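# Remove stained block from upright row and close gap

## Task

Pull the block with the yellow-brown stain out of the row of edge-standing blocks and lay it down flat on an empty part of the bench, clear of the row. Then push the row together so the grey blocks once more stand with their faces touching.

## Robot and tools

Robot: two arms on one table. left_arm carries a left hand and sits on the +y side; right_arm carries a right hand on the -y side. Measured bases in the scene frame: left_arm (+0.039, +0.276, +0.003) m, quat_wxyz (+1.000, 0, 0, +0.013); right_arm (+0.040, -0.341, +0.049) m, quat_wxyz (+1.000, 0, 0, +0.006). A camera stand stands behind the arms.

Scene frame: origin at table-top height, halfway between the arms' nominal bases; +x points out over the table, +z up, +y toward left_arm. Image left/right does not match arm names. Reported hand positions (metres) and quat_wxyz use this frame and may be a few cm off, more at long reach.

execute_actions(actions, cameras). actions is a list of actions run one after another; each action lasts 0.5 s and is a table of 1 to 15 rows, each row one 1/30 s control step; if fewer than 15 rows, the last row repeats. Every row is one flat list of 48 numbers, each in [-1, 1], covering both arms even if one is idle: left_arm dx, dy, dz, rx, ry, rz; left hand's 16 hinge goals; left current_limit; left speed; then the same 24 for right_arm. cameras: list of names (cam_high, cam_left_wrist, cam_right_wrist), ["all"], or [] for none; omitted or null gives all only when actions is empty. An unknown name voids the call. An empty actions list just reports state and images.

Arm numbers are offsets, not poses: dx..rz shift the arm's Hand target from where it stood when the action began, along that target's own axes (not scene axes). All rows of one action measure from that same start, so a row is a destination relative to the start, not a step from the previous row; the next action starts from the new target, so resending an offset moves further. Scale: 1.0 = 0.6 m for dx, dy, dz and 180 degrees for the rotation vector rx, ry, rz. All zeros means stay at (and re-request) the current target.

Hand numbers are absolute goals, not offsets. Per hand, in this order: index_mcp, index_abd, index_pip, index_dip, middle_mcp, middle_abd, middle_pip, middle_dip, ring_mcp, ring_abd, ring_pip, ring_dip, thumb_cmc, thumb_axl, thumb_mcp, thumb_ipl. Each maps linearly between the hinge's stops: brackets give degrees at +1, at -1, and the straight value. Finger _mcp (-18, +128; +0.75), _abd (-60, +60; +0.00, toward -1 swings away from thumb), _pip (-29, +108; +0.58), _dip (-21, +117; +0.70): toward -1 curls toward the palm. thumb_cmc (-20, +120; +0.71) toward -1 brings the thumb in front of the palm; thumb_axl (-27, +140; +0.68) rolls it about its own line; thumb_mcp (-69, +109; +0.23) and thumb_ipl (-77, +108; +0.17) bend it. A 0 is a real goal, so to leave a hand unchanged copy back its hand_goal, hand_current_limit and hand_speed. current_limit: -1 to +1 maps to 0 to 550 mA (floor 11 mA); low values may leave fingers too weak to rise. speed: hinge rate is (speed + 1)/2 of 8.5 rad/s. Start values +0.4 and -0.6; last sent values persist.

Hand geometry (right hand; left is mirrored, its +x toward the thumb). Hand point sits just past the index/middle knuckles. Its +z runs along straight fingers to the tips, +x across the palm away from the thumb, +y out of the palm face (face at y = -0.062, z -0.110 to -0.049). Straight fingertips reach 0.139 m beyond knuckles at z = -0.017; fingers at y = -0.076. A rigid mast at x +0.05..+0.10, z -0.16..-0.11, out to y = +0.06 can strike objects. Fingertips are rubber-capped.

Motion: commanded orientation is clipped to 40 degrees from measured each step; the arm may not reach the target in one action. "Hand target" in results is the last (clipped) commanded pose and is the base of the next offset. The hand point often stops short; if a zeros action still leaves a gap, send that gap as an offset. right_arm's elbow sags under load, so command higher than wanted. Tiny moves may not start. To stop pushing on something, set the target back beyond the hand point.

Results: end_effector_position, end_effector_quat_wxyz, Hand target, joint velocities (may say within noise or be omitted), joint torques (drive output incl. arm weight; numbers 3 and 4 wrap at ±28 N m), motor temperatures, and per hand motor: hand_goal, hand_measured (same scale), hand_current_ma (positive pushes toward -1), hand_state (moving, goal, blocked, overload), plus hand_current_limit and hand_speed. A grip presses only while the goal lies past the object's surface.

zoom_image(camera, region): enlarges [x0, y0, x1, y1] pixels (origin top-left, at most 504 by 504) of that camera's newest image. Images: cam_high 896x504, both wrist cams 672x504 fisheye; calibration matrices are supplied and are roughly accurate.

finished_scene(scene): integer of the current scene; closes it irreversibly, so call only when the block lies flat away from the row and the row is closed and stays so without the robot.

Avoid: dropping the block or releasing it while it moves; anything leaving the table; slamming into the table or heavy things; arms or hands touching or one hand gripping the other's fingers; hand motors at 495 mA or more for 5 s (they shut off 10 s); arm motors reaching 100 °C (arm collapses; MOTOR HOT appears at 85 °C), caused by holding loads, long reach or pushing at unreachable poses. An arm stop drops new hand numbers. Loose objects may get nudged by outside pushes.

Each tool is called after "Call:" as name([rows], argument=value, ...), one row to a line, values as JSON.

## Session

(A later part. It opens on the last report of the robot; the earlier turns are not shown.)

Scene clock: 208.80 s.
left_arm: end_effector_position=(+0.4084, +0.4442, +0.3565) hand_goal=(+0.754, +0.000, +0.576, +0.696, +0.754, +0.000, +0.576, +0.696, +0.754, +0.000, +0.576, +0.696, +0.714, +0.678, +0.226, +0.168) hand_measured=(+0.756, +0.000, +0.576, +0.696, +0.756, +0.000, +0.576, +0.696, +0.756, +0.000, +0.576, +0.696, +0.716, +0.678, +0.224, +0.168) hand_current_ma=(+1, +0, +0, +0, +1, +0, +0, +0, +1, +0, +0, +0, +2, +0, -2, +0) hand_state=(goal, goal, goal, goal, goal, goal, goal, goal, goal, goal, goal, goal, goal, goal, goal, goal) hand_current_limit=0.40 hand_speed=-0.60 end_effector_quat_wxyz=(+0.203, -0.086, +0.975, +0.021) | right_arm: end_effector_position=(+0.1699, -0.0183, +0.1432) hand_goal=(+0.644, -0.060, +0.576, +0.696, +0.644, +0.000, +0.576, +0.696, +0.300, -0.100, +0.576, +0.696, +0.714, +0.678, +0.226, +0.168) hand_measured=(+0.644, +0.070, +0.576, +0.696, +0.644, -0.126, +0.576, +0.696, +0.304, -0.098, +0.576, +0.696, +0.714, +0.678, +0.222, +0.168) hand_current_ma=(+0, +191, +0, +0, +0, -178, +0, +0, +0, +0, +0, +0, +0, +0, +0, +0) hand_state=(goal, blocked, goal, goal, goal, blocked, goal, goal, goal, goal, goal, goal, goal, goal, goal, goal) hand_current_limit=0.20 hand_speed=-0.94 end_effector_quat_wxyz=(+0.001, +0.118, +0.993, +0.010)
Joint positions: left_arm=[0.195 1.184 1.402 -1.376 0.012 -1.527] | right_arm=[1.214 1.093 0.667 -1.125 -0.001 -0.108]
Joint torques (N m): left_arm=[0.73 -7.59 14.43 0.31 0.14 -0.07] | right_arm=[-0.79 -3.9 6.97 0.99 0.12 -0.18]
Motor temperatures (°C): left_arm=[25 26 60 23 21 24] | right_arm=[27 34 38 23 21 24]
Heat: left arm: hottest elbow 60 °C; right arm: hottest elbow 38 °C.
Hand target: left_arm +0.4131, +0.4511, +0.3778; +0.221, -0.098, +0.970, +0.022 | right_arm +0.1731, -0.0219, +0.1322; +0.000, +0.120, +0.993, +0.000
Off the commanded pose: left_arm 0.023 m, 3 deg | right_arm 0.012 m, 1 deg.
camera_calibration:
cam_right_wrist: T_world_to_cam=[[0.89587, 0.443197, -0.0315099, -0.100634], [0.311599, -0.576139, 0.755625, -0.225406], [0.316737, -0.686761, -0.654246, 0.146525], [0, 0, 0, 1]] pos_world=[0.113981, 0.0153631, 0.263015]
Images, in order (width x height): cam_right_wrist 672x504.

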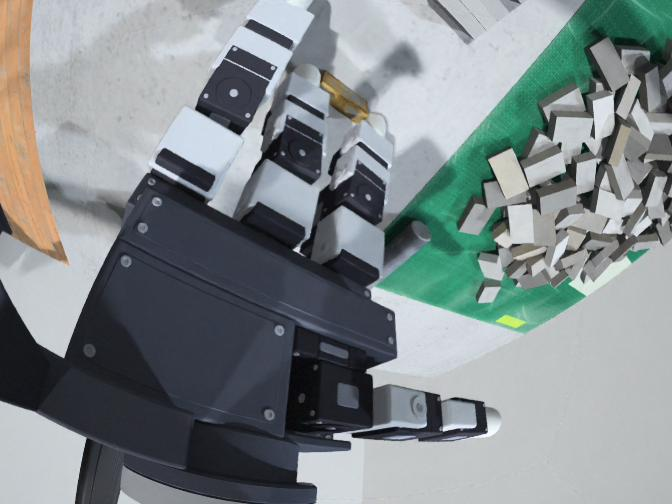

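Call:
execute_actions([
  [[0,0,0,0,0,0,0.754,0,0.576,0.696,0.754,0,0.576,0.696,0.754,0,0.576,0.696,0.714,0.678,0.226,0.168,0.4,-0.6,0,0,0.0,0,0,0,0.70,-0.06,0.576,0.696,0.70,0.0,0.576,0.696,0.3,-0.1,0.576,0.696,0.714,0.678,0.226,0.168,0.2,-0.96]],
  [[0,0,0,0,0,0,0.754,0,0.576,0.696,0.754,0,0.576,0.696,0.754,0,0.576,0.696,0.714,0.678,0.226,0.168,0.4,-0.6,0,0,0.0,0,0,0,0.70,-0.06,0.576,0.696,0.70,0.0,0.576,0.696,0.3,-0.1,0.576,0.696,0.714,0.678,0.226,0.168,0.2,-0.96]],
], cameras=["cam_right_wrist"])

Call:
zoom_image(camera="cam_right_wrist", region=[280, 10, 420, 140])

Scene clock: 215.10 s.
left_arm: end_effector_position=(+0.4084, +0.4442, +0.3565) hand_goal=(+0.754, +0.000, +0.576, +0.696, +0.754, +0.000, +0.576, +0.696, +0.754, +0.000, +0.576, +0.696, +0.714, +0.678, +0.226, +0.168) hand_measured=(+0.756, +0.000, +0.576, +0.696, +0.756, +0.000, +0.576, +0.696, +0.756, +0.000, +0.576, +0.696, +0.716, +0.678, +0.224, +0.168) hand_current_ma=(+1, +0, +0, +0, +1, +0, +0, +0, +1, +0, +0, +0, +2, +0, -2, +0) hand_state=(goal, goal, goal, goal, goal, goal, goal, goal, goal, goal, goal, goal, goal, goal, goal, goal) hand_current_limit=0.40 hand_speed=-0.60 end_effector_quat_wxyz=(+0.203, -0.086, +0.975, +0.021) | right_arm: end_effector_position=(+0.1705, -0.0160, +0.1440) hand_goal=(+0.700, -0.060, +0.576, +0.696, +0.700, +0.000, +0.576, +0.696, +0.300, -0.100, +0.576, +0.696, +0.714, +0.678, +0.226, +0.168) hand_measured=(+0.678, +0.068, +0.572, +0.696, +0.678, -0.126, +0.572, +0.696, +0.304, -0.098, +0.576, +0.696, +0.714, +0.678, +0.222, +0.168) hand_current_ma=(-8, +189, +0, +0, -9, -178, +0, +0, +0, +0, +0, +0, +0, +0, +0, +0) hand_state=(blocked, blocked, goal, goal, blocked, blocked, goal, goal, goal, goal, goal, goal, goal, goal, goal, goal) hand_current_limit=0.20 hand_speed=-0.96 end_effector_quat_wxyz=(+0.003, +0.117, +0.993, +0.014)
Joint positions: left_arm=[0.195 1.184 1.402 -1.376 0.012 -1.527] | right_arm=[1.214 1.093 0.667 -1.116 -0.001 -0.111]
Joint torques (N m): left_arm=[0.73 -7.65 14.43 0.4 0.14 -0.08] | right_arm=[-0.62 -3.96 6.98 0.68 0.14 -0.15]
Motor temperatures (°C): left_arm=[25 26 60 23 21 24] | right_arm=[27 34 38 23 21 24]
Heat: left arm: hottest elbow 60 °C; right arm: hottest elbow 38 °C.
Hand target: left_arm +0.4131, +0.4511, +0.3778; +0.221, -0.098, +0.970, +0.022 | right_arm +0.1731, -0.0219, +0.1322; +0.000, +0.120, +0.993, +0.000
Off the commanded pose: left_arm 0.023 m, 3 deg | right_arm 0.013 m, 2 deg.
camera_calibration:
cam_right_wrist: T_world_to_cam=[[0.894943, 0.445501, -0.0246078, -0.102891], [0.310459, -0.582157, 0.751471, -0.224293], [0.320455, -0.680164, -0.659307, 0.148644], [0, 0, 0, 1]] pos_world=[0.114081, 0.0163667, 0.264019]
Images, in order (width x height): cam_right_wrist 672x504.

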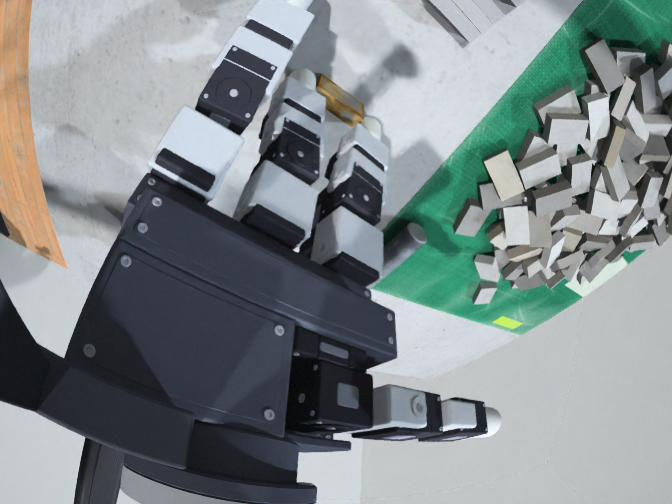

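Scaled by 3.600 from the camera's 672x504 image, which has a finer 960x720 frame.

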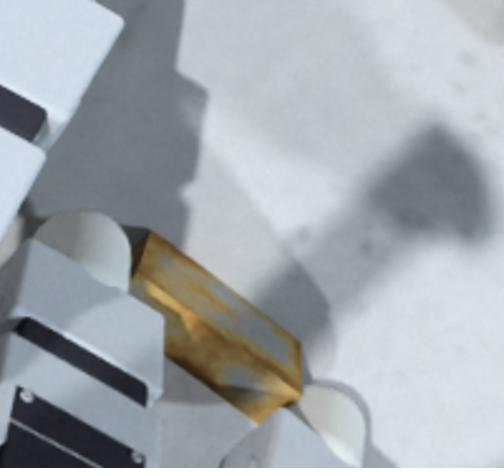

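Call:
execute_actions([
  [[0,0,0,0,0,0,0.754,0,0.576,0.696,0.754,0,0.576,0.696,0.754,0,0.576,0.696,0.714,0.678,0.226,0.168,0.4,-0.6,0,-0.01,0.005,0,0,0,0.76,-0.06,0.576,0.696,0.76,0.0,0.576,0.696,0.3,-0.1,0.576,0.696,0.714,0.678,0.226,0.168,0.2,-0.96]],
  [[0,0,0,0,0,0,0.754,0,0.576,0.696,0.754,0,0.576,0.696,0.754,0,0.576,0.696,0.714,0.678,0.226,0.168,0.4,-0.6,0,0,0.0,0,0,0,0.76,-0.06,0.576,0.696,0.76,0.0,0.576,0.696,0.3,-0.1,0.576,0.696,0.714,0.678,0.226,0.168,0.2,-0.96]],
], cameras=["cam_right_wrist"])

Call:
zoom_image(camera="cam_right_wrist", region=[280, 10, 420, 140])

Scene clock: 222.97 s.
left_arm: end_effector_position=(+0.4084, +0.4442, +0.3565) hand_goal=(+0.754, +0.000, +0.576, +0.696, +0.754, +0.000, +0.576, +0.696, +0.754, +0.000, +0.576, +0.696, +0.714, +0.678, +0.226, +0.168) hand_measured=(+0.756, +0.000, +0.576, +0.696, +0.756, +0.000, +0.576, +0.696, +0.756, +0.000, +0.576, +0.696, +0.716, +0.678, +0.224, +0.168) hand_current_ma=(+1, +0, +0, +0, +1, +0, +0, +0, +1, +0, +0, +0, +2, +0, -2, +0) hand_state=(goal, goal, goal, goal, goal, goal, goal, goal, goal, goal, goal, goal, goal, goal, goal, goal) hand_current_limit=0.40 hand_speed=-0.60 end_effector_quat_wxyz=(+0.203, -0.086, +0.975, +0.021) | right_arm: end_effector_position=(+0.1688, -0.0228, +0.1355) hand_goal=(+0.760, -0.060, +0.576, +0.696, +0.760, +0.000, +0.576, +0.696, +0.300, -0.100, +0.576, +0.696, +0.714, +0.678, +0.226, +0.168) hand_measured=(+0.762, +0.068, +0.578, +0.696, +0.766, -0.126, +0.580, +0.696, +0.304, -0.098, +0.576, +0.696, +0.714, +0.678, +0.222, +0.168) hand_current_ma=(+0, +186, +0, +0, +0, -178, +0, +0, +0, +0, +0, +0, +0, +0, +0, +0) hand_state=(goal, blocked, goal, goal, goal, blocked, goal, goal, goal, goal, goal, goal, goal, goal, goal, goal) hand_current_limit=0.20 hand_speed=-0.96 end_effector_quat_wxyz=(+0.001, +0.116, +0.993, +0.008)
Joint positions: left_arm=[0.195 1.184 1.402 -1.376 0.012 -1.527] | right_arm=[1.211 1.092 0.645 -1.108 -0.001 -0.113]
Joint torques (N m): left_arm=[0.44 -7.65 14.46 0.31 0.18 -0.09] | right_arm=[-0.67 -4.66 7.19 0.46 0.12 -0.16]
Motor temperatures (°C): left_arm=[25 26 60 23 21 24] | right_arm=[27 34 37 23 21 24]
Heat: left arm: hottest elbow 60 °C; right arm: hottest elbow 37 °C.
Hand target: left_arm +0.4131, +0.4511, +0.3778; +0.221, -0.098, +0.970, +0.022 | right_arm +0.1718, -0.0277, +0.1291; +0.000, +0.120, +0.993, +0.000
Off the commanded pose: left_arm 0.023 m, 3 deg | right_arm 0.009 m, 1 deg.
camera_calibration:
cam_right_wrist: T_world_to_cam=[[0.894676, 0.445423, -0.0339589, -0.0972018], [0.313757, -0.572457, 0.757528, -0.222404], [0.317981, -0.688397, -0.651918, 0.138265], [0, 0, 0, 1]] pos_world=[0.112779, 0.0111604, 0.255314]
Images, in order (width x height): cam_right_wrist 672x504.

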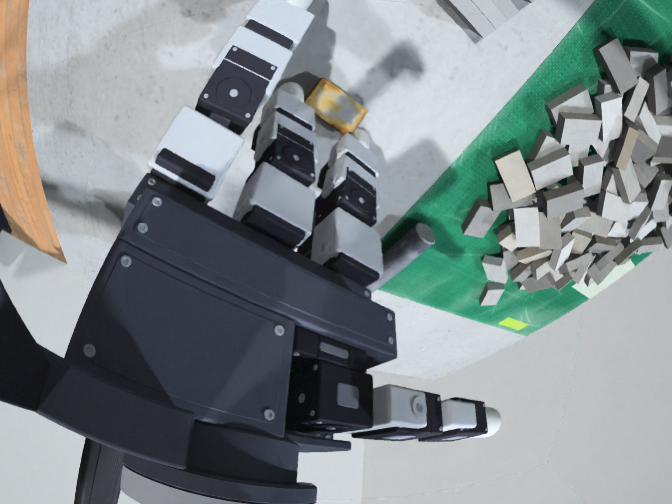

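Scaled by 3.600 from the camera's 672x504 image, which has a finer 960x720 frame.

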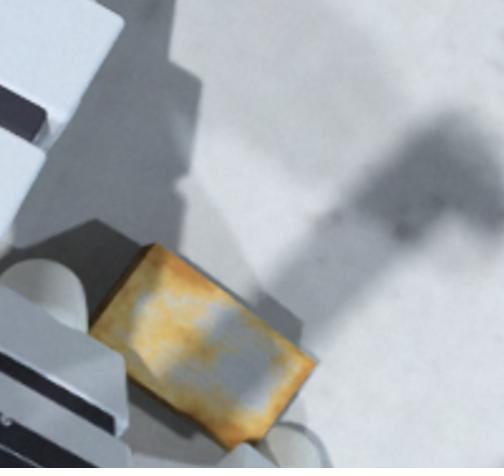

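Call:
execute_actions(actions=[], cameras=["all"])

Call:
zoom_image(camera="cam_right_wrist", region=[240, 0, 440, 150])

Scene clock: 240.80 s.
left_arm: end_effector_position=(+0.4084, +0.4442, +0.3565) hand_goal=(+0.754, +0.000, +0.576, +0.696, +0.754, +0.000, +0.576, +0.696, +0.754, +0.000, +0.576, +0.696, +0.714, +0.678, +0.226, +0.168) hand_measured=(+0.756, +0.000, +0.576, +0.696, +0.756, +0.000, +0.576, +0.696, +0.756, +0.000, +0.576, +0.696, +0.716, +0.678, +0.224, +0.168) hand_current_ma=(+1, +0, +0, +0, +1, +0, +0, +0, +1, +0, +0, +0, +2, +0, -2, +0) hand_state=(goal, goal, goal, goal, goal, goal, goal, goal, goal, goal, goal, goal, goal, goal, goal, goal) hand_current_limit=0.40 hand_speed=-0.60 end_effector_quat_wxyz=(+0.203, -0.086, +0.975, +0.021) | right_arm: end_effector_position=(+0.1688, -0.0228, +0.1355) hand_goal=(+0.760, -0.060, +0.576, +0.696, +0.760, +0.000, +0.576, +0.696, +0.300, -0.100, +0.576, +0.696, +0.714, +0.678, +0.226, +0.168) hand_measured=(+0.762, +0.068, +0.578, +0.696, +0.766, -0.126, +0.580, +0.696, +0.304, -0.098, +0.576, +0.696, +0.714, +0.678, +0.222, +0.168) hand_current_ma=(+0, +186, +0, +0, +0, -178, +0, +0, +0, +0, +0, +0, +0, +0, +0, +0) hand_state=(goal, blocked, goal, goal, goal, blocked, goal, goal, goal, goal, goal, goal, goal, goal, goal, goal) hand_current_limit=0.20 hand_speed=-0.96 end_effector_quat_wxyz=(+0.001, +0.116, +0.993, +0.008)
Joint positions: left_arm=[0.195 1.184 1.402 -1.376 0.012 -1.527] | right_arm=[1.211 1.092 0.645 -1.108 -0.001 -0.113]
Joint velocities: within noise
Joint torques (N m): left_arm=[0.26 -7.47 14.52 0.36 0.16 -0.08] | right_arm=[-0.62 -4.84 7.15 0.47 0.12 -0.15]
Motor temperatures (°C): left_arm=[25 26 61 23 21 24] | right_arm=[27 33 36 23 21 24]
Heat: left arm: hottest elbow 61 °C; right arm: hottest elbow 36 °C.
Hand target: left_arm +0.4131, +0.4511, +0.3778; +0.221, -0.098, +0.970, +0.022 | right_arm +0.1718, -0.0277, +0.1291; +0.000, +0.120, +0.993, +0.000
Off the commanded pose: left_arm 0.023 m, 3 deg | right_arm 0.009 m, 1 deg.
camera_calibration:
cam_left_wrist: T_world_to_cam=[[0.824514, -0.497727, 0.269154, -0.239319], [-0.563559, -0.679664, 0.46953, 0.318875], [-0.0507633, -0.538818, -0.840891, 0.686106], [0, 0, 0, 1]] pos_world=[0.411856, 0.467299, 0.491633]
cam_right_wrist: T_world_to_cam=[[0.894676, 0.445423, -0.0339589, -0.0972018], [0.313757, -0.572457, 0.757528, -0.222404], [0.317981, -0.688397, -0.651918, 0.138265], [0, 0, 0, 1]] pos_world=[0.112779, 0.0111604, 0.255314]

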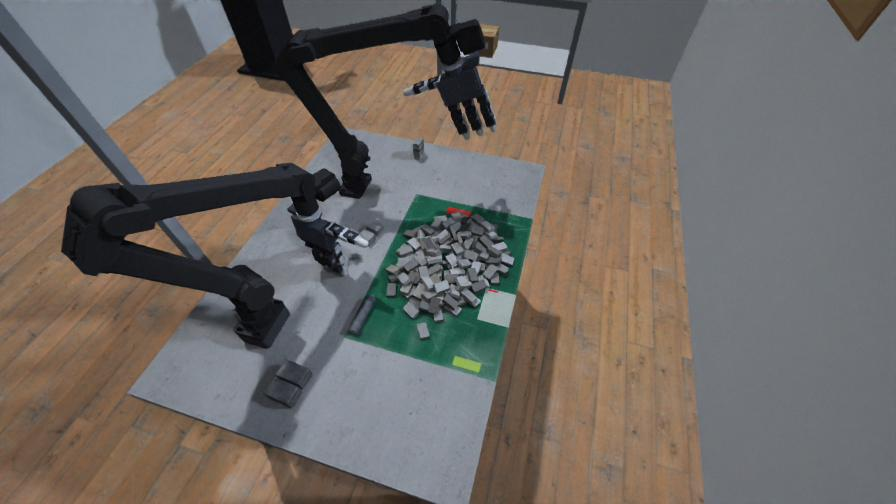

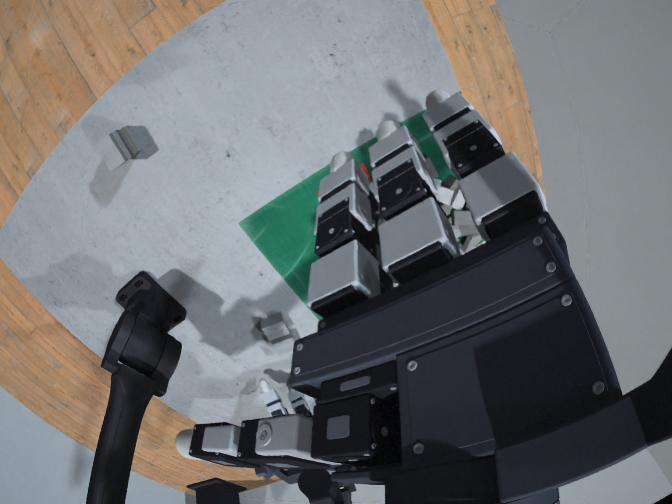

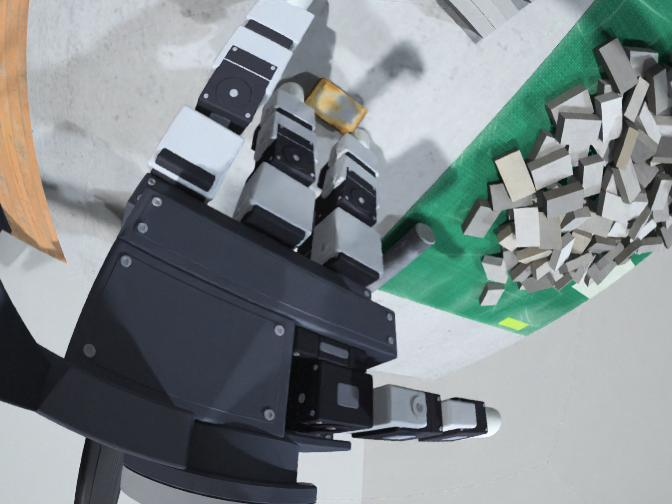

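Scaled by 2.520 from the camera's 672x504 image, which has a finer 960x720 frame.

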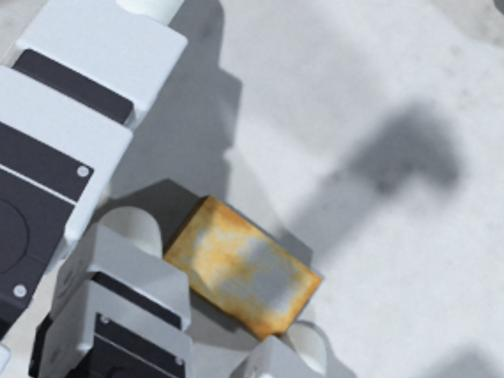

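Call:
execute_actions([
  [[0,0,0,0,0,0,0.754,0,0.576,0.696,0.754,0,0.576,0.696,0.754,0,0.576,0.696,0.714,0.678,0.226,0.168,0.4,-0.6,0,0,0.009,0,0,0,0.76,-0.06,0.576,0.696,0.76,0.0,0.576,0.696,0.3,-0.1,0.576,0.696,0.714,0.678,0.226,0.168,0.2,-0.96]],
])

Call:
execute_actions(actions=[], cameras=["cam_right_wrist","cam_left_wrist"])

Call:
zoom_image(camera="cam_right_wrist", region=[260, 30, 420, 150])

Scene clock: 247.47 s.
left_arm: end_effector_position=(+0.4084, +0.4442, +0.3565) hand_goal=(+0.754, +0.000, +0.576, +0.696, +0.754, +0.000, +0.576, +0.696, +0.754, +0.000, +0.576, +0.696, +0.714, +0.678, +0.226, +0.168) hand_measured=(+0.756, +0.000, +0.576, +0.696, +0.756, +0.000, +0.576, +0.696, +0.756, +0.000, +0.576, +0.696, +0.716, +0.678, +0.224, +0.168) hand_current_ma=(+1, +0, +0, +0, +1, +0, +0, +0, +1, +0, +0, +0, +2, +0, -2, +0) hand_state=(goal, goal, goal, goal, goal, goal, goal, goal, goal, goal, goal, goal, goal, goal, goal, goal) hand_current_limit=0.40 hand_speed=-0.60 end_effector_quat_wxyz=(+0.203, -0.086, +0.975, +0.021) | right_arm: end_effector_position=(+0.1681, -0.0253, +0.1320) hand_goal=(+0.760, -0.060, +0.576, +0.696, +0.760, +0.000, +0.576, +0.696, +0.300, -0.100, +0.576, +0.696, +0.714, +0.678, +0.226, +0.168) hand_measured=(+0.762, +0.068, +0.578, +0.696, +0.764, -0.126, +0.580, +0.696, +0.304, -0.098, +0.576, +0.696, +0.714, +0.678, +0.222, +0.168) hand_current_ma=(+0, +186, +0, +0, +0, -178, +0, +0, +0, +0, +0, +0, +0, +0, +0, +0) hand_state=(goal, blocked, goal, goal, goal, blocked, goal, goal, goal, goal, goal, goal, goal, goal, goal, goal) hand_current_limit=0.20 hand_speed=-0.96 end_effector_quat_wxyz=(+0.001, +0.117, +0.993, +0.005)
Joint positions: left_arm=[0.195 1.184 1.402 -1.376 0.012 -1.527] | right_arm=[1.211 1.092 0.636 -1.104 -0.001 -0.113]
Joint torques (N m): left_arm=[0.56 -7.41 14.53 0.29 0.12 -0.06] | right_arm=[-0.73 -3.96 7.02 1.05 0.11 -0.14]
Motor temperatures (°C): left_arm=[25 26 61 23 21 24] | right_arm=[27 33 36 23 21 24]
Heat: left arm: hottest elbow 61 °C; right arm: hottest elbow 36 °C.
Hand target: left_arm +0.4131, +0.4511, +0.3778; +0.221, -0.098, +0.970, +0.022 | right_arm +0.1717, -0.0278, +0.1237; +0.000, +0.120, +0.993, +0.000
Off the commanded pose: left_arm 0.023 m, 3 deg | right_arm 0.009 m, 1 deg.

Scene clock: 247.47 s.
left_arm: end_effector_position=(+0.4084, +0.4442, +0.3565) hand_goal=(+0.754, +0.000, +0.576, +0.696, +0.754, +0.000, +0.576, +0.696, +0.754, +0.000, +0.576, +0.696, +0.714, +0.678, +0.226, +0.168) hand_measured=(+0.756, +0.000, +0.576, +0.696, +0.756, +0.000, +0.576, +0.696, +0.756, +0.000, +0.576, +0.696, +0.716, +0.678, +0.224, +0.168) hand_current_ma=(+1, +0, +0, +0, +1, +0, +0, +0, +1, +0, +0, +0, +2, +0, -2, +0) hand_state=(goal, goal, goal, goal, goal, goal, goal, goal, goal, goal, goal, goal, goal, goal, goal, goal) hand_current_limit=0.40 hand_speed=-0.60 end_effector_quat_wxyz=(+0.203, -0.086, +0.975, +0.021) | right_arm: end_effector_position=(+0.1681, -0.0253, +0.1320) hand_goal=(+0.760, -0.060, +0.576, +0.696, +0.760, +0.000, +0.576, +0.696, +0.300, -0.100, +0.576, +0.696, +0.714, +0.678, +0.226, +0.168) hand_measured=(+0.762, +0.068, +0.578, +0.696, +0.764, -0.126, +0.580, +0.696, +0.304, -0.098, +0.576, +0.696, +0.714, +0.678, +0.222, +0.168) hand_current_ma=(+0, +186, +0, +0, +0, -178, +0, +0, +0, +0, +0, +0, +0, +0, +0, +0) hand_state=(goal, blocked, goal, goal, goal, blocked, goal, goal, goal, goal, goal, goal, goal, goal, goal, goal) hand_current_limit=0.20 hand_speed=-0.96 end_effector_quat_wxyz=(+0.001, +0.117, +0.993, +0.005)
Joint positions: left_arm=[0.195 1.184 1.402 -1.376 0.012 -1.527] | right_arm=[1.211 1.092 0.636 -1.104 -0.001 -0.113]
Joint velocities: within noise
Joint torques (N m): left_arm=[0.56 -7.41 14.53 0.29 0.12 -0.06] | right_arm=[-0.73 -3.96 7.02 1.05 0.11 -0.14]
Motor temperatures (°C): left_arm=[25 26 61 23 21 24] | right_arm=[27 33 36 23 21 24]
Heat: left arm: hottest elbow 61 °C; right arm: hottest elbow 36 °C.
Hand target: left_arm +0.4131, +0.4511, +0.3778; +0.221, -0.098, +0.970, +0.022 | right_arm +0.1717, -0.0278, +0.1237; +0.000, +0.120, +0.993, +0.000
Off the commanded pose: left_arm 0.023 m, 3 deg | right_arm 0.009 m, 1 deg.
camera_calibration:
cam_left_wrist: T_world_to_cam=[[0.824514, -0.497727, 0.269154, -0.239319], [-0.563559, -0.679664, 0.46953, 0.318875], [-0.0507633, -0.538818, -0.840891, 0.686106], [0, 0, 0, 1]] pos_world=[0.411856, 0.467299, 0.491633]
cam_right_wrist: T_world_to_cam=[[0.894783, 0.444968, -0.0369699, -0.0952754], [0.314471, -0.569253, 0.759644, -0.221325], [0.316972, -0.691343, -0.649288, 0.13431], [0, 0, 0, 1]] pos_world=[0.112279, 0.0092584, 0.251812]
Images, in order (width x height): cam_left_wrist 672x504, cam_right_wrist 672x504.

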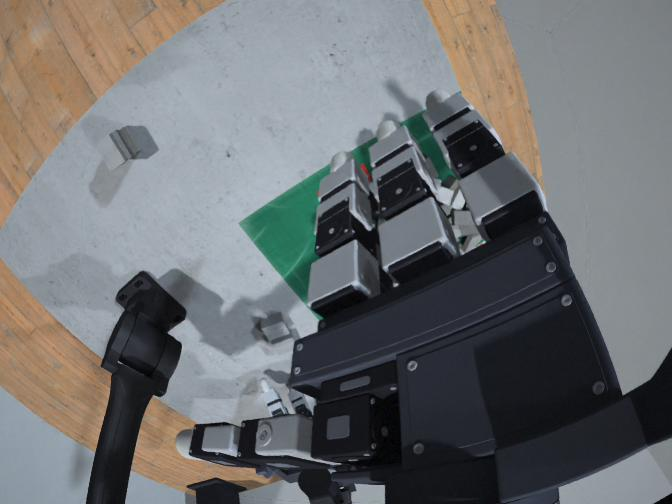

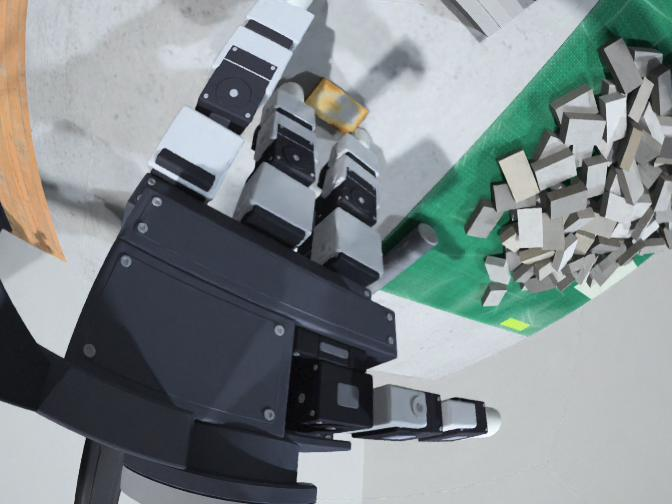

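Scaled by 3.150 from the camera's 672x504 image, which has a finer 960x720 frame.

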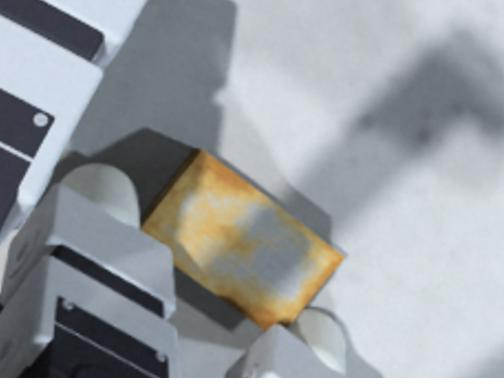

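Call:
execute_actions([
  [[0,0,0,0,0,0,0.754,0,0.576,0.696,0.754,0,0.576,0.696,0.754,0,0.576,0.696,0.714,0.678,0.226,0.168,0.4,-0.6,0,0,0,0,0,0,0.76,0.075,0.576,0.696,0.76,-0.13,0.576,0.696,0.3,-0.1,0.576,0.696,0.714,0.678,0.226,0.168,0.2,-0.98]],
  [[0,0,0,0,0,0,0.754,0,0.576,0.696,0.754,0,0.576,0.696,0.754,0,0.576,0.696,0.714,0.678,0.226,0.168,0.4,-0.6,0,0,0,0,0,0,0.76,0.14,0.576,0.696,0.76,-0.19,0.576,0.696,0.3,-0.1,0.576,0.696,0.714,0.678,0.226,0.168,0.2,-0.96]],
  [[0,0,0,0,0,0,0.754,0,0.576,0.696,0.754,0,0.576,0.696,0.754,0,0.576,0.696,0.714,0.678,0.226,0.168,0.4,-0.6,0,0,0,0,0,0,0.76,0.17,0.576,0.696,0.76,-0.2,0.576,0.696,0.3,-0.1,0.576,0.696,0.714,0.678,0.226,0.168,0.2,-0.96]],
], cameras=["cam_right_wrist"])

Call:
zoom_image(camera="cam_right_wrist", region=[260, 30, 420, 150])

Scene clock: 254.23 s.
left_arm: end_effector_position=(+0.4084, +0.4442, +0.3565) hand_goal=(+0.754, +0.000, +0.576, +0.696, +0.754, +0.000, +0.576, +0.696, +0.754, +0.000, +0.576, +0.696, +0.714, +0.678, +0.226, +0.168) hand_measured=(+0.756, +0.000, +0.576, +0.696, +0.756, +0.000, +0.576, +0.696, +0.756, +0.000, +0.576, +0.696, +0.716, +0.678, +0.224, +0.168) hand_current_ma=(+1, +0, +0, +0, +1, +0, +0, +0, +1, +0, +0, +0, +2, +0, -2, +0) hand_state=(goal, goal, goal, goal, goal, goal, goal, goal, goal, goal, goal, goal, goal, goal, goal, goal) hand_current_limit=0.40 hand_speed=-0.60 end_effector_quat_wxyz=(+0.203, -0.086, +0.975, +0.021) | right_arm: end_effector_position=(+0.1673, -0.0247, +0.1321) hand_goal=(+0.760, +0.170, +0.576, +0.696, +0.760, -0.200, +0.576, +0.696, +0.300, -0.100, +0.576, +0.696, +0.714, +0.678, +0.226, +0.168) hand_measured=(+0.764, +0.102, +0.578, +0.696, +0.760, -0.194, +0.578, +0.696, +0.304, -0.098, +0.576, +0.696, +0.714, +0.678, +0.222, +0.168) hand_current_ma=(+0, -54, +0, +0, +0, +0, +0, +0, +0, +0, +0, +0, +0, +0, +0, +0) hand_state=(goal, blocked, goal, goal, goal, goal, goal, goal, goal, goal, goal, goal, goal, goal, goal, goal) hand_current_limit=0.20 hand_speed=-0.96 end_effector_quat_wxyz=(-0.002, +0.117, +0.993, +0.007)
Joint positions: left_arm=[0.195 1.184 1.402 -1.376 0.012 -1.527] | right_arm=[1.211 1.092 0.636 -1.103 -0.006 -0.113]
Joint torques (N m): left_arm=[0.62 -7.59 14.45 0.32 0.14 -0.07] | right_arm=[-0.85 -3.96 7.02 0.99 0.34 -0.15]
Motor temperatures (°C): left_arm=[25 26 61 23 21 24] | right_arm=[27 33 36 23 21 24]
Heat: left arm: hottest elbow 61 °C; right arm: hottest elbow 36 °C.
Hand target: left_arm +0.4131, +0.4511, +0.3778; +0.221, -0.098, +0.970, +0.022 | right_arm +0.1717, -0.0278, +0.1237; +0.000, +0.120, +0.993, +0.000
Off the commanded pose: left_arm 0.023 m, 3 deg | right_arm 0.010 m, 1 deg.
camera_calibration:
cam_right_wrist: T_world_to_cam=[[0.89458, 0.445129, -0.0398352, -0.0944252], [0.318012, -0.571409, 0.756545, -0.221048], [0.313998, -0.689458, -0.652727, 0.135958], [0, 0, 0, 1]] pos_world=[0.112077, 0.00945977, 0.252215]
Images, in order (width x height): cam_right_wrist 672x504.

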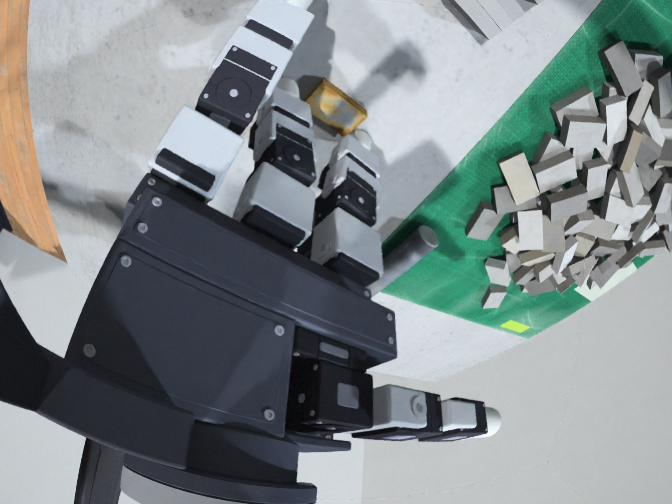

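Scaled by 3.150 from the camera's 672x504 image, which has a finer 960x720 frame.

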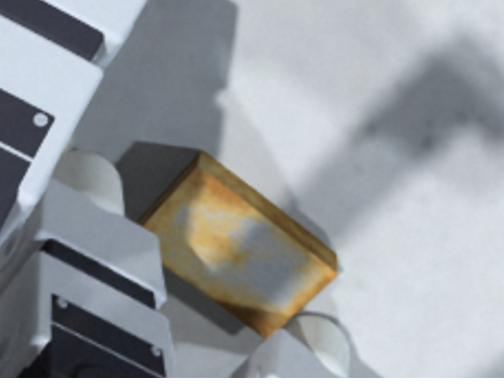

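Call:
execute_actions([
  [[0,0,0,0,0,0,0.754,0,0.576,0.696,0.754,0,0.576,0.696,0.754,0,0.576,0.696,0.714,0.678,0.226,0.168,0.4,-0.6,0,0,0,0,0,0,0.76,0.2,0.576,0.696,0.76,-0.23,0.576,0.696,0.3,-0.1,0.576,0.696,0.714,0.678,0.226,0.168,0.2,-0.96]],
], cameras=["cam_right_wrist"])

Call:
zoom_image(camera="cam_right_wrist", region=[280, 60, 400, 150])

Scene clock: 260.70 s.
left_arm: end_effector_position=(+0.4084, +0.4442, +0.3565) hand_goal=(+0.754, +0.000, +0.576, +0.696, +0.754, +0.000, +0.576, +0.696, +0.754, +0.000, +0.576, +0.696, +0.714, +0.678, +0.226, +0.168) hand_measured=(+0.756, +0.000, +0.576, +0.696, +0.756, +0.000, +0.576, +0.696, +0.756, +0.000, +0.576, +0.696, +0.716, +0.678, +0.224, +0.168) hand_current_ma=(+1, +0, +0, +0, +1, +0, +0, +0, +1, +0, +0, +0, +2, +0, -2, +0) hand_state=(goal, goal, goal, goal, goal, goal, goal, goal, goal, goal, goal, goal, goal, goal, goal, goal) hand_current_limit=0.40 hand_speed=-0.60 end_effector_quat_wxyz=(+0.203, -0.086, +0.975, +0.021) | right_arm: end_effector_position=(+0.1669, -0.0245, +0.1320) hand_goal=(+0.760, +0.200, +0.576, +0.696, +0.760, -0.230, +0.576, +0.696, +0.300, -0.100, +0.576, +0.696, +0.714, +0.678, +0.226, +0.168) hand_measured=(+0.764, +0.112, +0.580, +0.696, +0.760, -0.224, +0.578, +0.696, +0.304, -0.098, +0.576, +0.696, +0.714, +0.678, +0.222, +0.168) hand_current_ma=(+0, -89, +0, +0, +0, +1, +0, +0, +0, +0, +0, +0, +0, +0, +0, +0) hand_state=(goal, blocked, goal, goal, goal, goal, goal, goal, goal, goal, goal, goal, goal, goal, goal, goal) hand_current_limit=0.20 hand_speed=-0.96 end_effector_quat_wxyz=(-0.003, +0.116, +0.993, +0.007)
Joint positions: left_arm=[0.195 1.184 1.402 -1.376 0.012 -1.527] | right_arm=[1.211 1.092 0.636 -1.103 -0.009 -0.113]
Joint torques (N m): left_arm=[0.85 -7.47 14.46 0.27 0.16 -0.06] | right_arm=[-0.67 -4.01 6.95 0.98 0.48 -0.15]
Motor temperatures (°C): left_arm=[25 26 61 23 21 24] | right_arm=[27 33 35 23 21 24]
Heat: left arm: hottest elbow 61 °C; right arm: hottest elbow 35 °C.
Hand target: left_arm +0.4131, +0.4511, +0.3778; +0.221, -0.098, +0.970, +0.022 | right_arm +0.1718, -0.0278, +0.1237; +0.000, +0.120, +0.993, +0.000
Off the commanded pose: left_arm 0.023 m, 3 deg | right_arm 0.010 m, 1 deg.
camera_calibration:
cam_right_wrist: T_world_to_cam=[[0.894489, 0.445141, -0.0417062, -0.0938487], [0.319921, -0.572108, 0.75521, -0.220963], [0.312314, -0.68887, -0.654154, 0.136599], [0, 0, 0, 1]] pos_world=[0.111975, 0.00946023, 0.252316]
Images, in order (width x height): cam_right_wrist 672x504.

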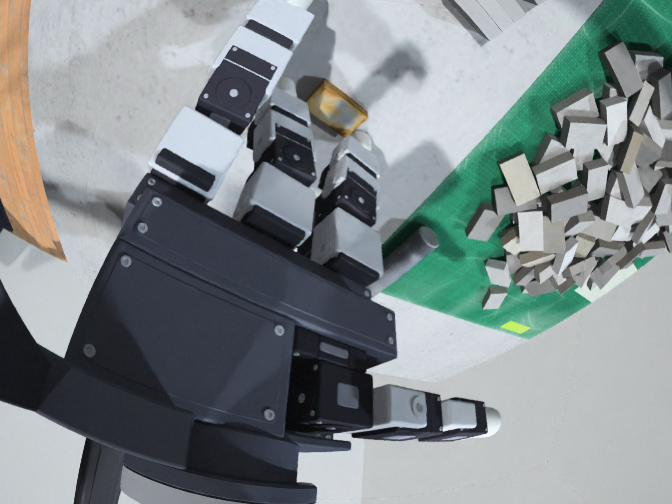

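Scaled by 4.200 from the camera's 672x504 image, which has a finer 960x720 frame.

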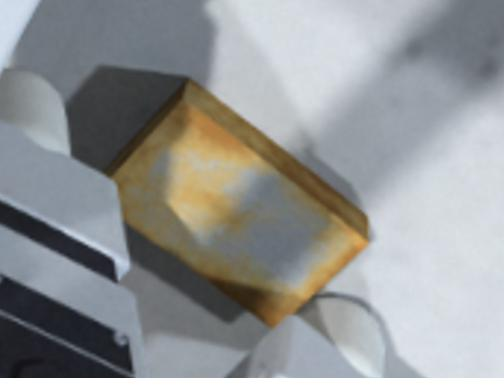

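Call:
zoom_image(camera="cam_right_wrist", region=[300, 70, 390, 150])

Call:
execute_actions([
  [[0,0,0,0,0,0,0.754,0,0.576,0.696,0.754,0,0.576,0.696,0.754,0,0.576,0.696,0.714,0.678,0.226,0.168,0.4,-0.6,0,0,0,0,0,0,0.76,0.2,0.576,0.696,0.76,-0.3,0.576,0.696,0.3,-0.1,0.576,0.696,0.714,0.678,0.226,0.168,0.2,-0.96]],
], cameras=["cam_right_wrist"])

Call:
zoom_image(camera="cam_right_wrist", region=[300, 70, 390, 150])

Scaled by 5.600 from the camera's 672x504 image, which has a finer 960x720 frame.

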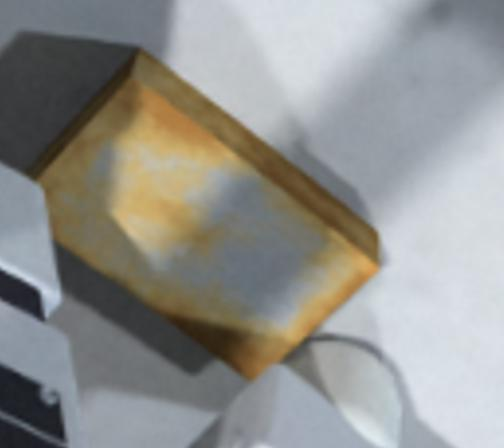

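Scene clock: 275.87 s.
left_arm: end_effector_position=(+0.4084, +0.4442, +0.3565) hand_goal=(+0.754, +0.000, +0.576, +0.696, +0.754, +0.000, +0.576, +0.696, +0.754, +0.000, +0.576, +0.696, +0.714, +0.678, +0.226, +0.168) hand_measured=(+0.756, +0.000, +0.576, +0.696, +0.756, +0.000, +0.576, +0.696, +0.756, +0.000, +0.576, +0.696, +0.716, +0.678, +0.224, +0.168) hand_current_ma=(+1, +0, +0, +0, +1, +0, +0, +0, +1, +0, +0, +0, +2, +0, -2, +0) hand_state=(goal, goal, goal, goal, goal, goal, goal, goal, goal, goal, goal, goal, goal, goal, goal, goal) hand_current_limit=0.40 hand_speed=-0.60 end_effector_quat_wxyz=(+0.203, -0.086, +0.975, +0.021) | right_arm: end_effector_position=(+0.1669, -0.0245, +0.1320) hand_goal=(+0.760, +0.200, +0.576, +0.696, +0.760, -0.300, +0.576, +0.696, +0.300, -0.100, +0.576, +0.696, +0.714, +0.678, +0.226, +0.168) hand_measured=(+0.764, +0.112, +0.580, +0.696, +0.760, -0.292, +0.578, +0.696, +0.304, -0.098, +0.576, +0.696, +0.714, +0.678, +0.222, +0.168) hand_current_ma=(+0, -89, +0, +0, +0, +1, +0, +0, +0, +0, +0, +0, +0, +0, +0, +0) hand_state=(goal, blocked, goal, goal, goal, goal, goal, goal, goal, goal, goal, goal, goal, goal, goal, goal) hand_current_limit=0.20 hand_speed=-0.96 end_effector_quat_wxyz=(-0.003, +0.116, +0.993, +0.007)
Joint positions: left_arm=[0.195 1.184 1.402 -1.376 0.012 -1.527] | right_arm=[1.211 1.092 0.636 -1.103 -0.009 -0.113]
Joint torques (N m): left_arm=[0.26 -7.59 14.38 0.2 0.15 -0.1] | right_arm=[-0.67 -3.9 7.02 0.96 0.46 -0.15]
Motor temperatures (°C): left_arm=[25 26 62 23 21 24] | right_arm=[27 32 35 23 22 24]
Heat: left arm: hottest elbow 62 °C; right arm: hottest elbow 35 °C.
Hand target: left_arm +0.4131, +0.4511, +0.3778; +0.221, -0.098, +0.970, +0.022 | right_arm +0.1718, -0.0278, +0.1237; +0.000, +0.120, +0.993, +0.000
Off the commanded pose: left_arm 0.023 m, 3 deg | right_arm 0.010 m, 1 deg.
camera_calibration:
cam_right_wrist: T_world_to_cam=[[0.894489, 0.445141, -0.0417062, -0.0938487], [0.319921, -0.572108, 0.75521, -0.220963], [0.312314, -0.68887, -0.654154, 0.136599], [0, 0, 0, 1]] pos_world=[0.111975, 0.00946023, 0.252316]
Images, in order (width x height): cam_right_wrist 672x504.

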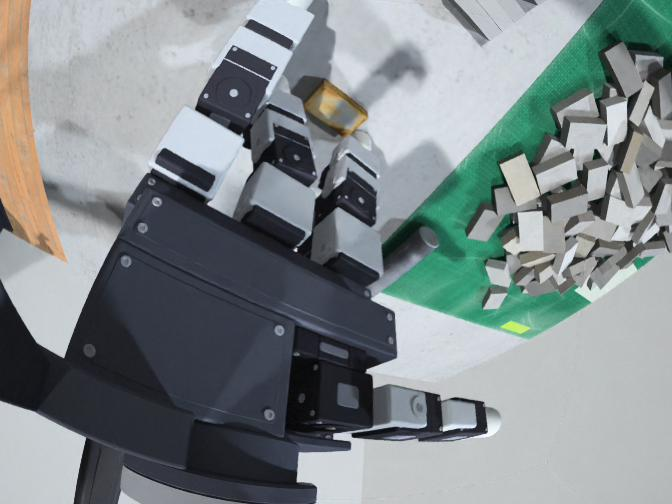

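Scaled by 5.600 from the camera's 672x504 image, which has a finer 960x720 frame.

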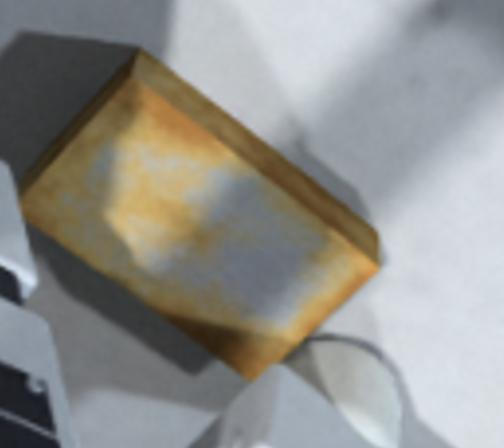

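Call:
execute_actions([
  [[0,0,0,0,0,0,0.754,0,0.576,0.696,0.754,0,0.576,0.696,0.754,0,0.576,0.696,0.714,0.678,0.226,0.168,0.4,-0.6,0,-0.01,-0.03,0,0,0,0.76,0.2,0.576,0.696,0.76,-0.3,0.576,0.696,0.3,-0.1,0.576,0.696,0.714,0.678,0.226,0.168,0.2,-0.96]],
  [[0,0,0,0,0,0,0.754,0,0.576,0.696,0.754,0,0.576,0.696,0.754,0,0.576,0.696,0.714,0.678,0.226,0.168,0.4,-0.6,0,-0.01,-0.03,0,0,0,0.76,0.2,0.576,0.696,0.76,-0.3,0.576,0.696,0.3,-0.1,0.576,0.696,0.714,0.678,0.226,0.168,0.2,-0.96]],
], cameras=["cam_right_wrist"])

Call:
zoom_image(camera="cam_right_wrist", region=[260, 30, 420, 150])

Scene clock: 286.90 s.
left_arm: end_effector_position=(+0.4084, +0.4442, +0.3565) hand_goal=(+0.754, +0.000, +0.576, +0.696, +0.754, +0.000, +0.576, +0.696, +0.754, +0.000, +0.576, +0.696, +0.714, +0.678, +0.226, +0.168) hand_measured=(+0.756, +0.000, +0.576, +0.696, +0.756, +0.000, +0.576, +0.696, +0.756, +0.000, +0.576, +0.696, +0.716, +0.678, +0.224, +0.168) hand_current_ma=(+1, +0, +0, +0, +1, +0, +0, +0, +1, +0, +0, +0, +2, +0, -2, +0) hand_state=(goal, goal, goal, goal, goal, goal, goal, goal, goal, goal, goal, goal, goal, goal, goal, goal) hand_current_limit=0.40 hand_speed=-0.60 end_effector_quat_wxyz=(+0.203, -0.086, +0.975, +0.021) | right_arm: end_effector_position=(+0.1610, -0.0486, +0.1428) hand_goal=(+0.760, +0.200, +0.576, +0.696, +0.760, -0.300, +0.576, +0.696, +0.300, -0.100, +0.576, +0.696, +0.714, +0.678, +0.226, +0.168) hand_measured=(+0.760, +0.194, +0.578, +0.696, +0.760, -0.294, +0.578, +0.696, +0.304, -0.098, +0.576, +0.696, +0.714, +0.678, +0.222, +0.168) hand_current_ma=(+0, +0, +0, +0, +0, +1, +0, +0, +0, +0, +0, +0, +0, +0, +0, +0) hand_state=(goal, goal, goal, goal, goal, goal, goal, goal, goal, goal, goal, goal, goal, goal, goal, goal) hand_current_limit=0.20 hand_speed=-0.96 end_effector_quat_wxyz=(-0.005, +0.118, +0.993, -0.016)
Joint positions: left_arm=[0.195 1.184 1.402 -1.376 0.012 -1.527] | right_arm=[1.206 1.027 0.636 -1.213 -0.001 -0.116]
Joint torques (N m): left_arm=[0.44 -7.82 14.49 0.25 0.14 -0.08] | right_arm=[-0.85 -5.36 10.86 -0.05 0.16 -0.19]
Motor temperatures (°C): left_arm=[25 26 62 23 21 24] | right_arm=[27 32 35 23 22 24]
Heat: left arm: hottest elbow 62 °C; right arm: hottest elbow 35 °C.
Hand target: left_arm +0.4131, +0.4511, +0.3778; +0.221, -0.098, +0.970, +0.022 | right_arm +0.1689, -0.0394, +0.1598; +0.000, +0.120, +0.993, +0.000
Off the commanded pose: left_arm 0.023 m, 3 deg | right_arm 0.021 m, 2 deg.
camera_calibration:
cam_right_wrist: T_world_to_cam=[[0.894987, 0.440691, -0.069206, -0.0738], [0.325288, -0.538556, 0.777268, -0.243304], [0.305263, -0.718157, -0.625352, 0.124553], [0, 0, 0, 1]] pos_world=[0.107172, -0.00906119, 0.261894]
Images, in order (width x height): cam_right_wrist 672x504.

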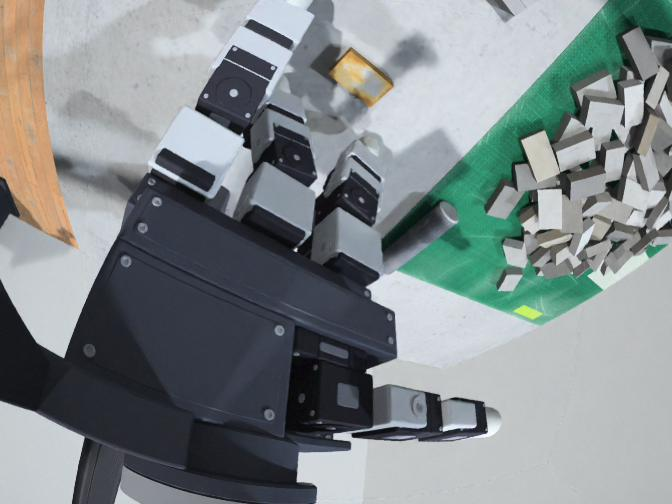

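Scaled by 3.150 from the camera's 672x504 image, which has a finer 960x720 frame.

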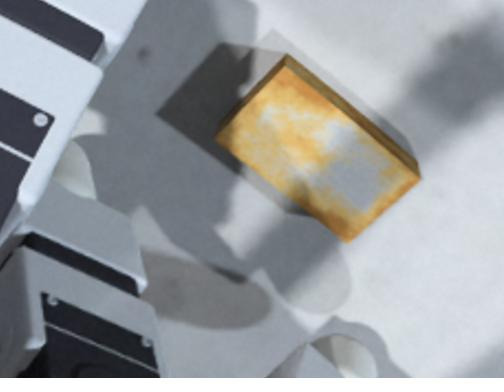

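Call:
execute_actions([
  [[0,0,0,0,0,0,0.754,0,0.576,0.696,0.754,0,0.576,0.696,0.754,0,0.576,0.696,0.714,0.678,0.226,0.168,0.4,-0.6,0,0,-0.04,0,0,0,0.76,0.2,0.576,0.696,0.76,-0.3,0.576,0.696,0.3,-0.1,0.576,0.696,0.714,0.678,0.226,0.168,0.2,-0.96]],
  [[0,0,0,0,0,0,0.754,0,0.576,0.696,0.754,0,0.576,0.696,0.754,0,0.576,0.696,0.714,0.678,0.226,0.168,0.4,-0.6,0,0.0,-0.05,0,0,0,0.82,-0.095,0.576,0.696,0.82,0.095,0.576,0.696,0.3,-0.1,0.576,0.696,0.714,0.678,0.226,0.168,0.2,-0.9]],
], cameras=["cam_right_wrist"])

Call:
zoom_image(camera="cam_right_wrist", region=[260, 30, 420, 150])

Scene clock: 313.23 s.
left_arm: end_effector_position=(+0.4084, +0.4442, +0.3565) hand_goal=(+0.754, +0.000, +0.576, +0.696, +0.754, +0.000, +0.576, +0.696, +0.754, +0.000, +0.576, +0.696, +0.714, +0.678, +0.226, +0.168) hand_measured=(+0.756, +0.000, +0.576, +0.696, +0.756, +0.000, +0.576, +0.696, +0.756, +0.000, +0.576, +0.696, +0.716, +0.678, +0.224, +0.168) hand_current_ma=(+1, +0, +0, +0, +1, +0, +0, +0, +1, +0, +0, +0, +2, +0, -2, +0) hand_state=(goal, goal, goal, goal, goal, goal, goal, goal, goal, goal, goal, goal, goal, goal, goal, goal) hand_current_limit=0.40 hand_speed=-0.60 end_effector_quat_wxyz=(+0.203, -0.086, +0.975, +0.021) | right_arm: end_effector_position=(+0.1610, -0.0489, +0.1936) hand_goal=(+0.820, -0.094, +0.576, +0.696, +0.820, +0.096, +0.576, +0.696, +0.300, -0.100, +0.576, +0.696, +0.714, +0.678, +0.226, +0.168) hand_measured=(+0.812, -0.090, +0.578, +0.696, +0.812, +0.092, +0.578, +0.696, +0.304, -0.098, +0.576, +0.696, +0.714, +0.678, +0.222, +0.168) hand_current_ma=(-1, +0, +0, +0, -1, +0, +0, +0, +0, +0, +0, +0, +0, +0, +0, +0) hand_state=(goal, goal, goal, goal, goal, goal, goal, goal, goal, goal, goal, goal, goal, goal, goal, goal) hand_current_limit=0.20 hand_speed=-0.90 end_effector_quat_wxyz=(-0.005, +0.118, +0.993, -0.018)
Joint positions: left_arm=[0.195 1.184 1.402 -1.376 0.012 -1.527] | right_arm=[1.206 0.977 0.747 -1.378 -0.001 -0.116]
Joint torques (N m): left_arm=[0.85 -7.53 14.42 0.28 0.13 -0.08] | right_arm=[-0.67 -4.72 12 -0.1 0.16 -0.18]
Motor temperatures (°C): left_arm=[25 26 63 23 21 24] | right_arm=[27 32 38 23 22 24]
Heat: left arm: hottest elbow 63 °C; right arm: hottest elbow 38 °C.
Hand target: left_arm +0.4131, +0.4511, +0.3778; +0.221, -0.098, +0.970, +0.022 | right_arm +0.1689, -0.0394, +0.2139; +0.000, +0.120, +0.993, +0.000
Off the commanded pose: left_arm 0.023 m, 3 deg | right_arm 0.024 m, 2 deg.
camera_calibration:
cam_right_wrist: T_world_to_cam=[[0.894896, 0.44042, -0.0720474, -0.069572], [0.326194, -0.535345, 0.779104, -0.283278], [0.304563, -0.720719, -0.62274, 0.155605], [0, 0, 0, 1]] pos_world=[0.107272, -0.00886328, 0.312592]
Images, in order (width x height): cam_right_wrist 672x504.

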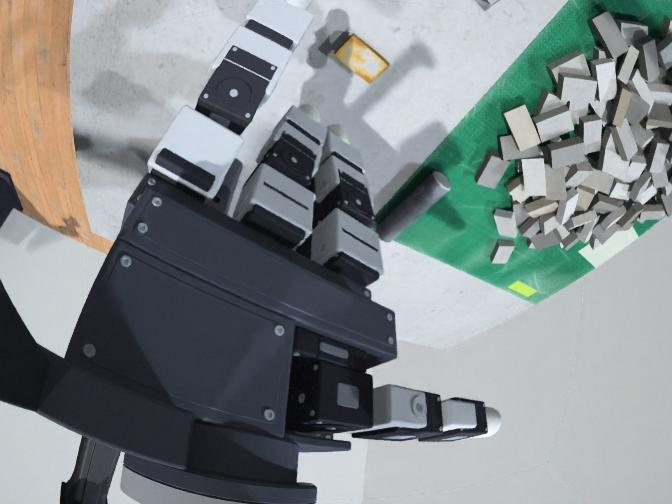

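Scaled by 3.150 from the camera's 672x504 image, which has a finer 960x720 frame.

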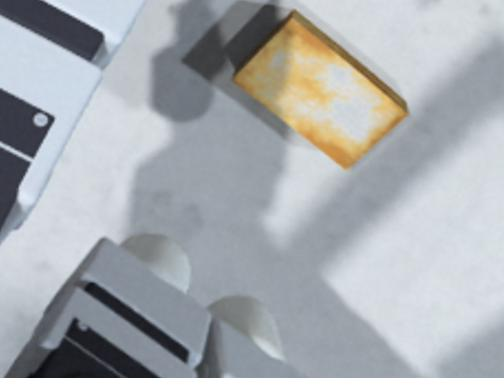

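Call:
execute_actions([
  [[0,0,0,0,0,0,0.754,0,0.576,0.696,0.754,0,0.576,0.696,0.754,0,0.576,0.696,0.714,0.678,0.226,0.168,0.4,-0.6,-0.003,0.05,0,0,0,0,0.82,-0.095,0.576,0.696,0.82,0.095,0.576,0.696,0.3,-0.1,0.576,0.696,0.714,0.678,0.226,0.168,0.2,-0.9]],
  [[0,0,0,0,0,0,0.754,0,0.576,0.696,0.754,0,0.576,0.696,0.754,0,0.576,0.696,0.714,0.678,0.226,0.168,0.4,-0.6,-0.004,0.065,0,0,0,0,0.82,-0.095,0.576,0.696,0.82,0.095,0.576,0.696,0.3,-0.1,0.576,0.696,0.714,0.678,0.226,0.168,0.2,-0.9]],
  [[0,0,0,0,0,0,0.754,0,0.576,0.696,0.754,0,0.576,0.696,0.754,0,0.576,0.696,0.714,0.678,0.226,0.168,0.4,-0.6,-0.004,0.065,0,0,0,0,0.82,-0.095,0.576,0.696,0.82,0.095,0.576,0.696,0.3,-0.1,0.576,0.696,0.714,0.678,0.226,0.168,0.2,-0.9]],
], cameras=["cam_right_wrist"])

Call:
zoom_image(camera="cam_right_wrist", region=[260, 0, 460, 150])

Scene clock: 322.50 s.
left_arm: end_effector_position=(+0.4084, +0.4442, +0.3565) hand_goal=(+0.754, +0.000, +0.576, +0.696, +0.754, +0.000, +0.576, +0.696, +0.754, +0.000, +0.576, +0.696, +0.714, +0.678, +0.226, +0.168) hand_measured=(+0.756, +0.000, +0.576, +0.696, +0.756, +0.000, +0.576, +0.696, +0.756, +0.000, +0.576, +0.696, +0.716, +0.678, +0.224, +0.168) hand_current_ma=(+1, +0, +0, +0, +1, +0, +0, +0, +1, +0, +0, +0, +2, +0, -2, +0) hand_state=(goal, goal, goal, goal, goal, goal, goal, goal, goal, goal, goal, goal, goal, goal, goal, goal) hand_current_limit=0.40 hand_speed=-0.60 end_effector_quat_wxyz=(+0.203, -0.086, +0.975, +0.021) | right_arm: end_effector_position=(+0.1961, +0.0460, +0.2010) hand_goal=(+0.820, -0.094, +0.576, +0.696, +0.820, +0.096, +0.576, +0.696, +0.300, -0.100, +0.576, +0.696, +0.714, +0.678, +0.226, +0.168) hand_measured=(+0.816, -0.090, +0.578, +0.696, +0.816, +0.092, +0.578, +0.696, +0.304, -0.098, +0.576, +0.696, +0.714, +0.678, +0.222, +0.168) hand_current_ma=(+0, +0, +0, +0, +0, +0, +0, +0, +0, +0, +0, +0, +0, +0, +0, +0) hand_state=(goal, goal, goal, goal, goal, goal, goal, goal, goal, goal, goal, goal, goal, goal, goal, goal) hand_current_limit=0.20 hand_speed=-0.90 end_effector_quat_wxyz=(-0.004, +0.119, +0.993, -0.014)
Joint positions: left_arm=[0.195 1.184 1.402 -1.376 0.012 -1.527] | right_arm=[1.206 1.262 0.971 -1.309 -0.001 -0.115]
Joint torques (N m): left_arm=[0.38 -7.82 14.56 0.34 0.14 -0.06] | right_arm=[0.97 -7.65 12.05 0.49 0.12 0]
Motor temperatures (°C): left_arm=[25 26 63 23 21 24] | right_arm=[27 32 40 23 22 24]
Heat: left arm: hottest elbow 63 °C; right arm: hottest elbow 40 °C.
Hand target: left_arm +0.4131, +0.4511, +0.3778; +0.221, -0.098, +0.970, +0.022 | right_arm +0.2009, +0.0638, +0.2137; +0.000, +0.120, +0.993, +0.000
Off the commanded pose: left_arm 0.023 m, 3 deg | right_arm 0.023 m, 2 deg.
camera_calibration:
cam_right_wrist: T_world_to_cam=[[0.895898, 0.439218, -0.0667462, -0.143491], [0.323171, -0.54122, 0.7763, -0.248248], [0.30484, -0.717056, -0.62682, 0.218496], [0, 0, 0, 1]] pos_world=[0.142174, 0.0853408, 0.320095]
Images, in order (width x height): cam_right_wrist 672x504.

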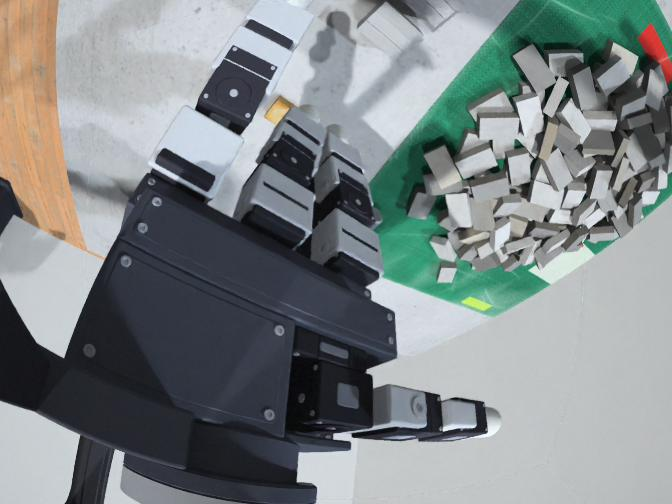

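Scaled by 2.520 from the camera's 672x504 image, which has a finer 960x720 frame.

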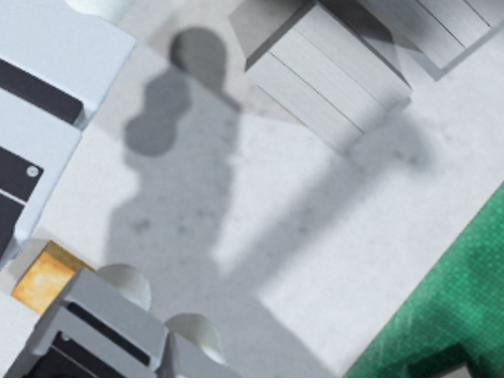

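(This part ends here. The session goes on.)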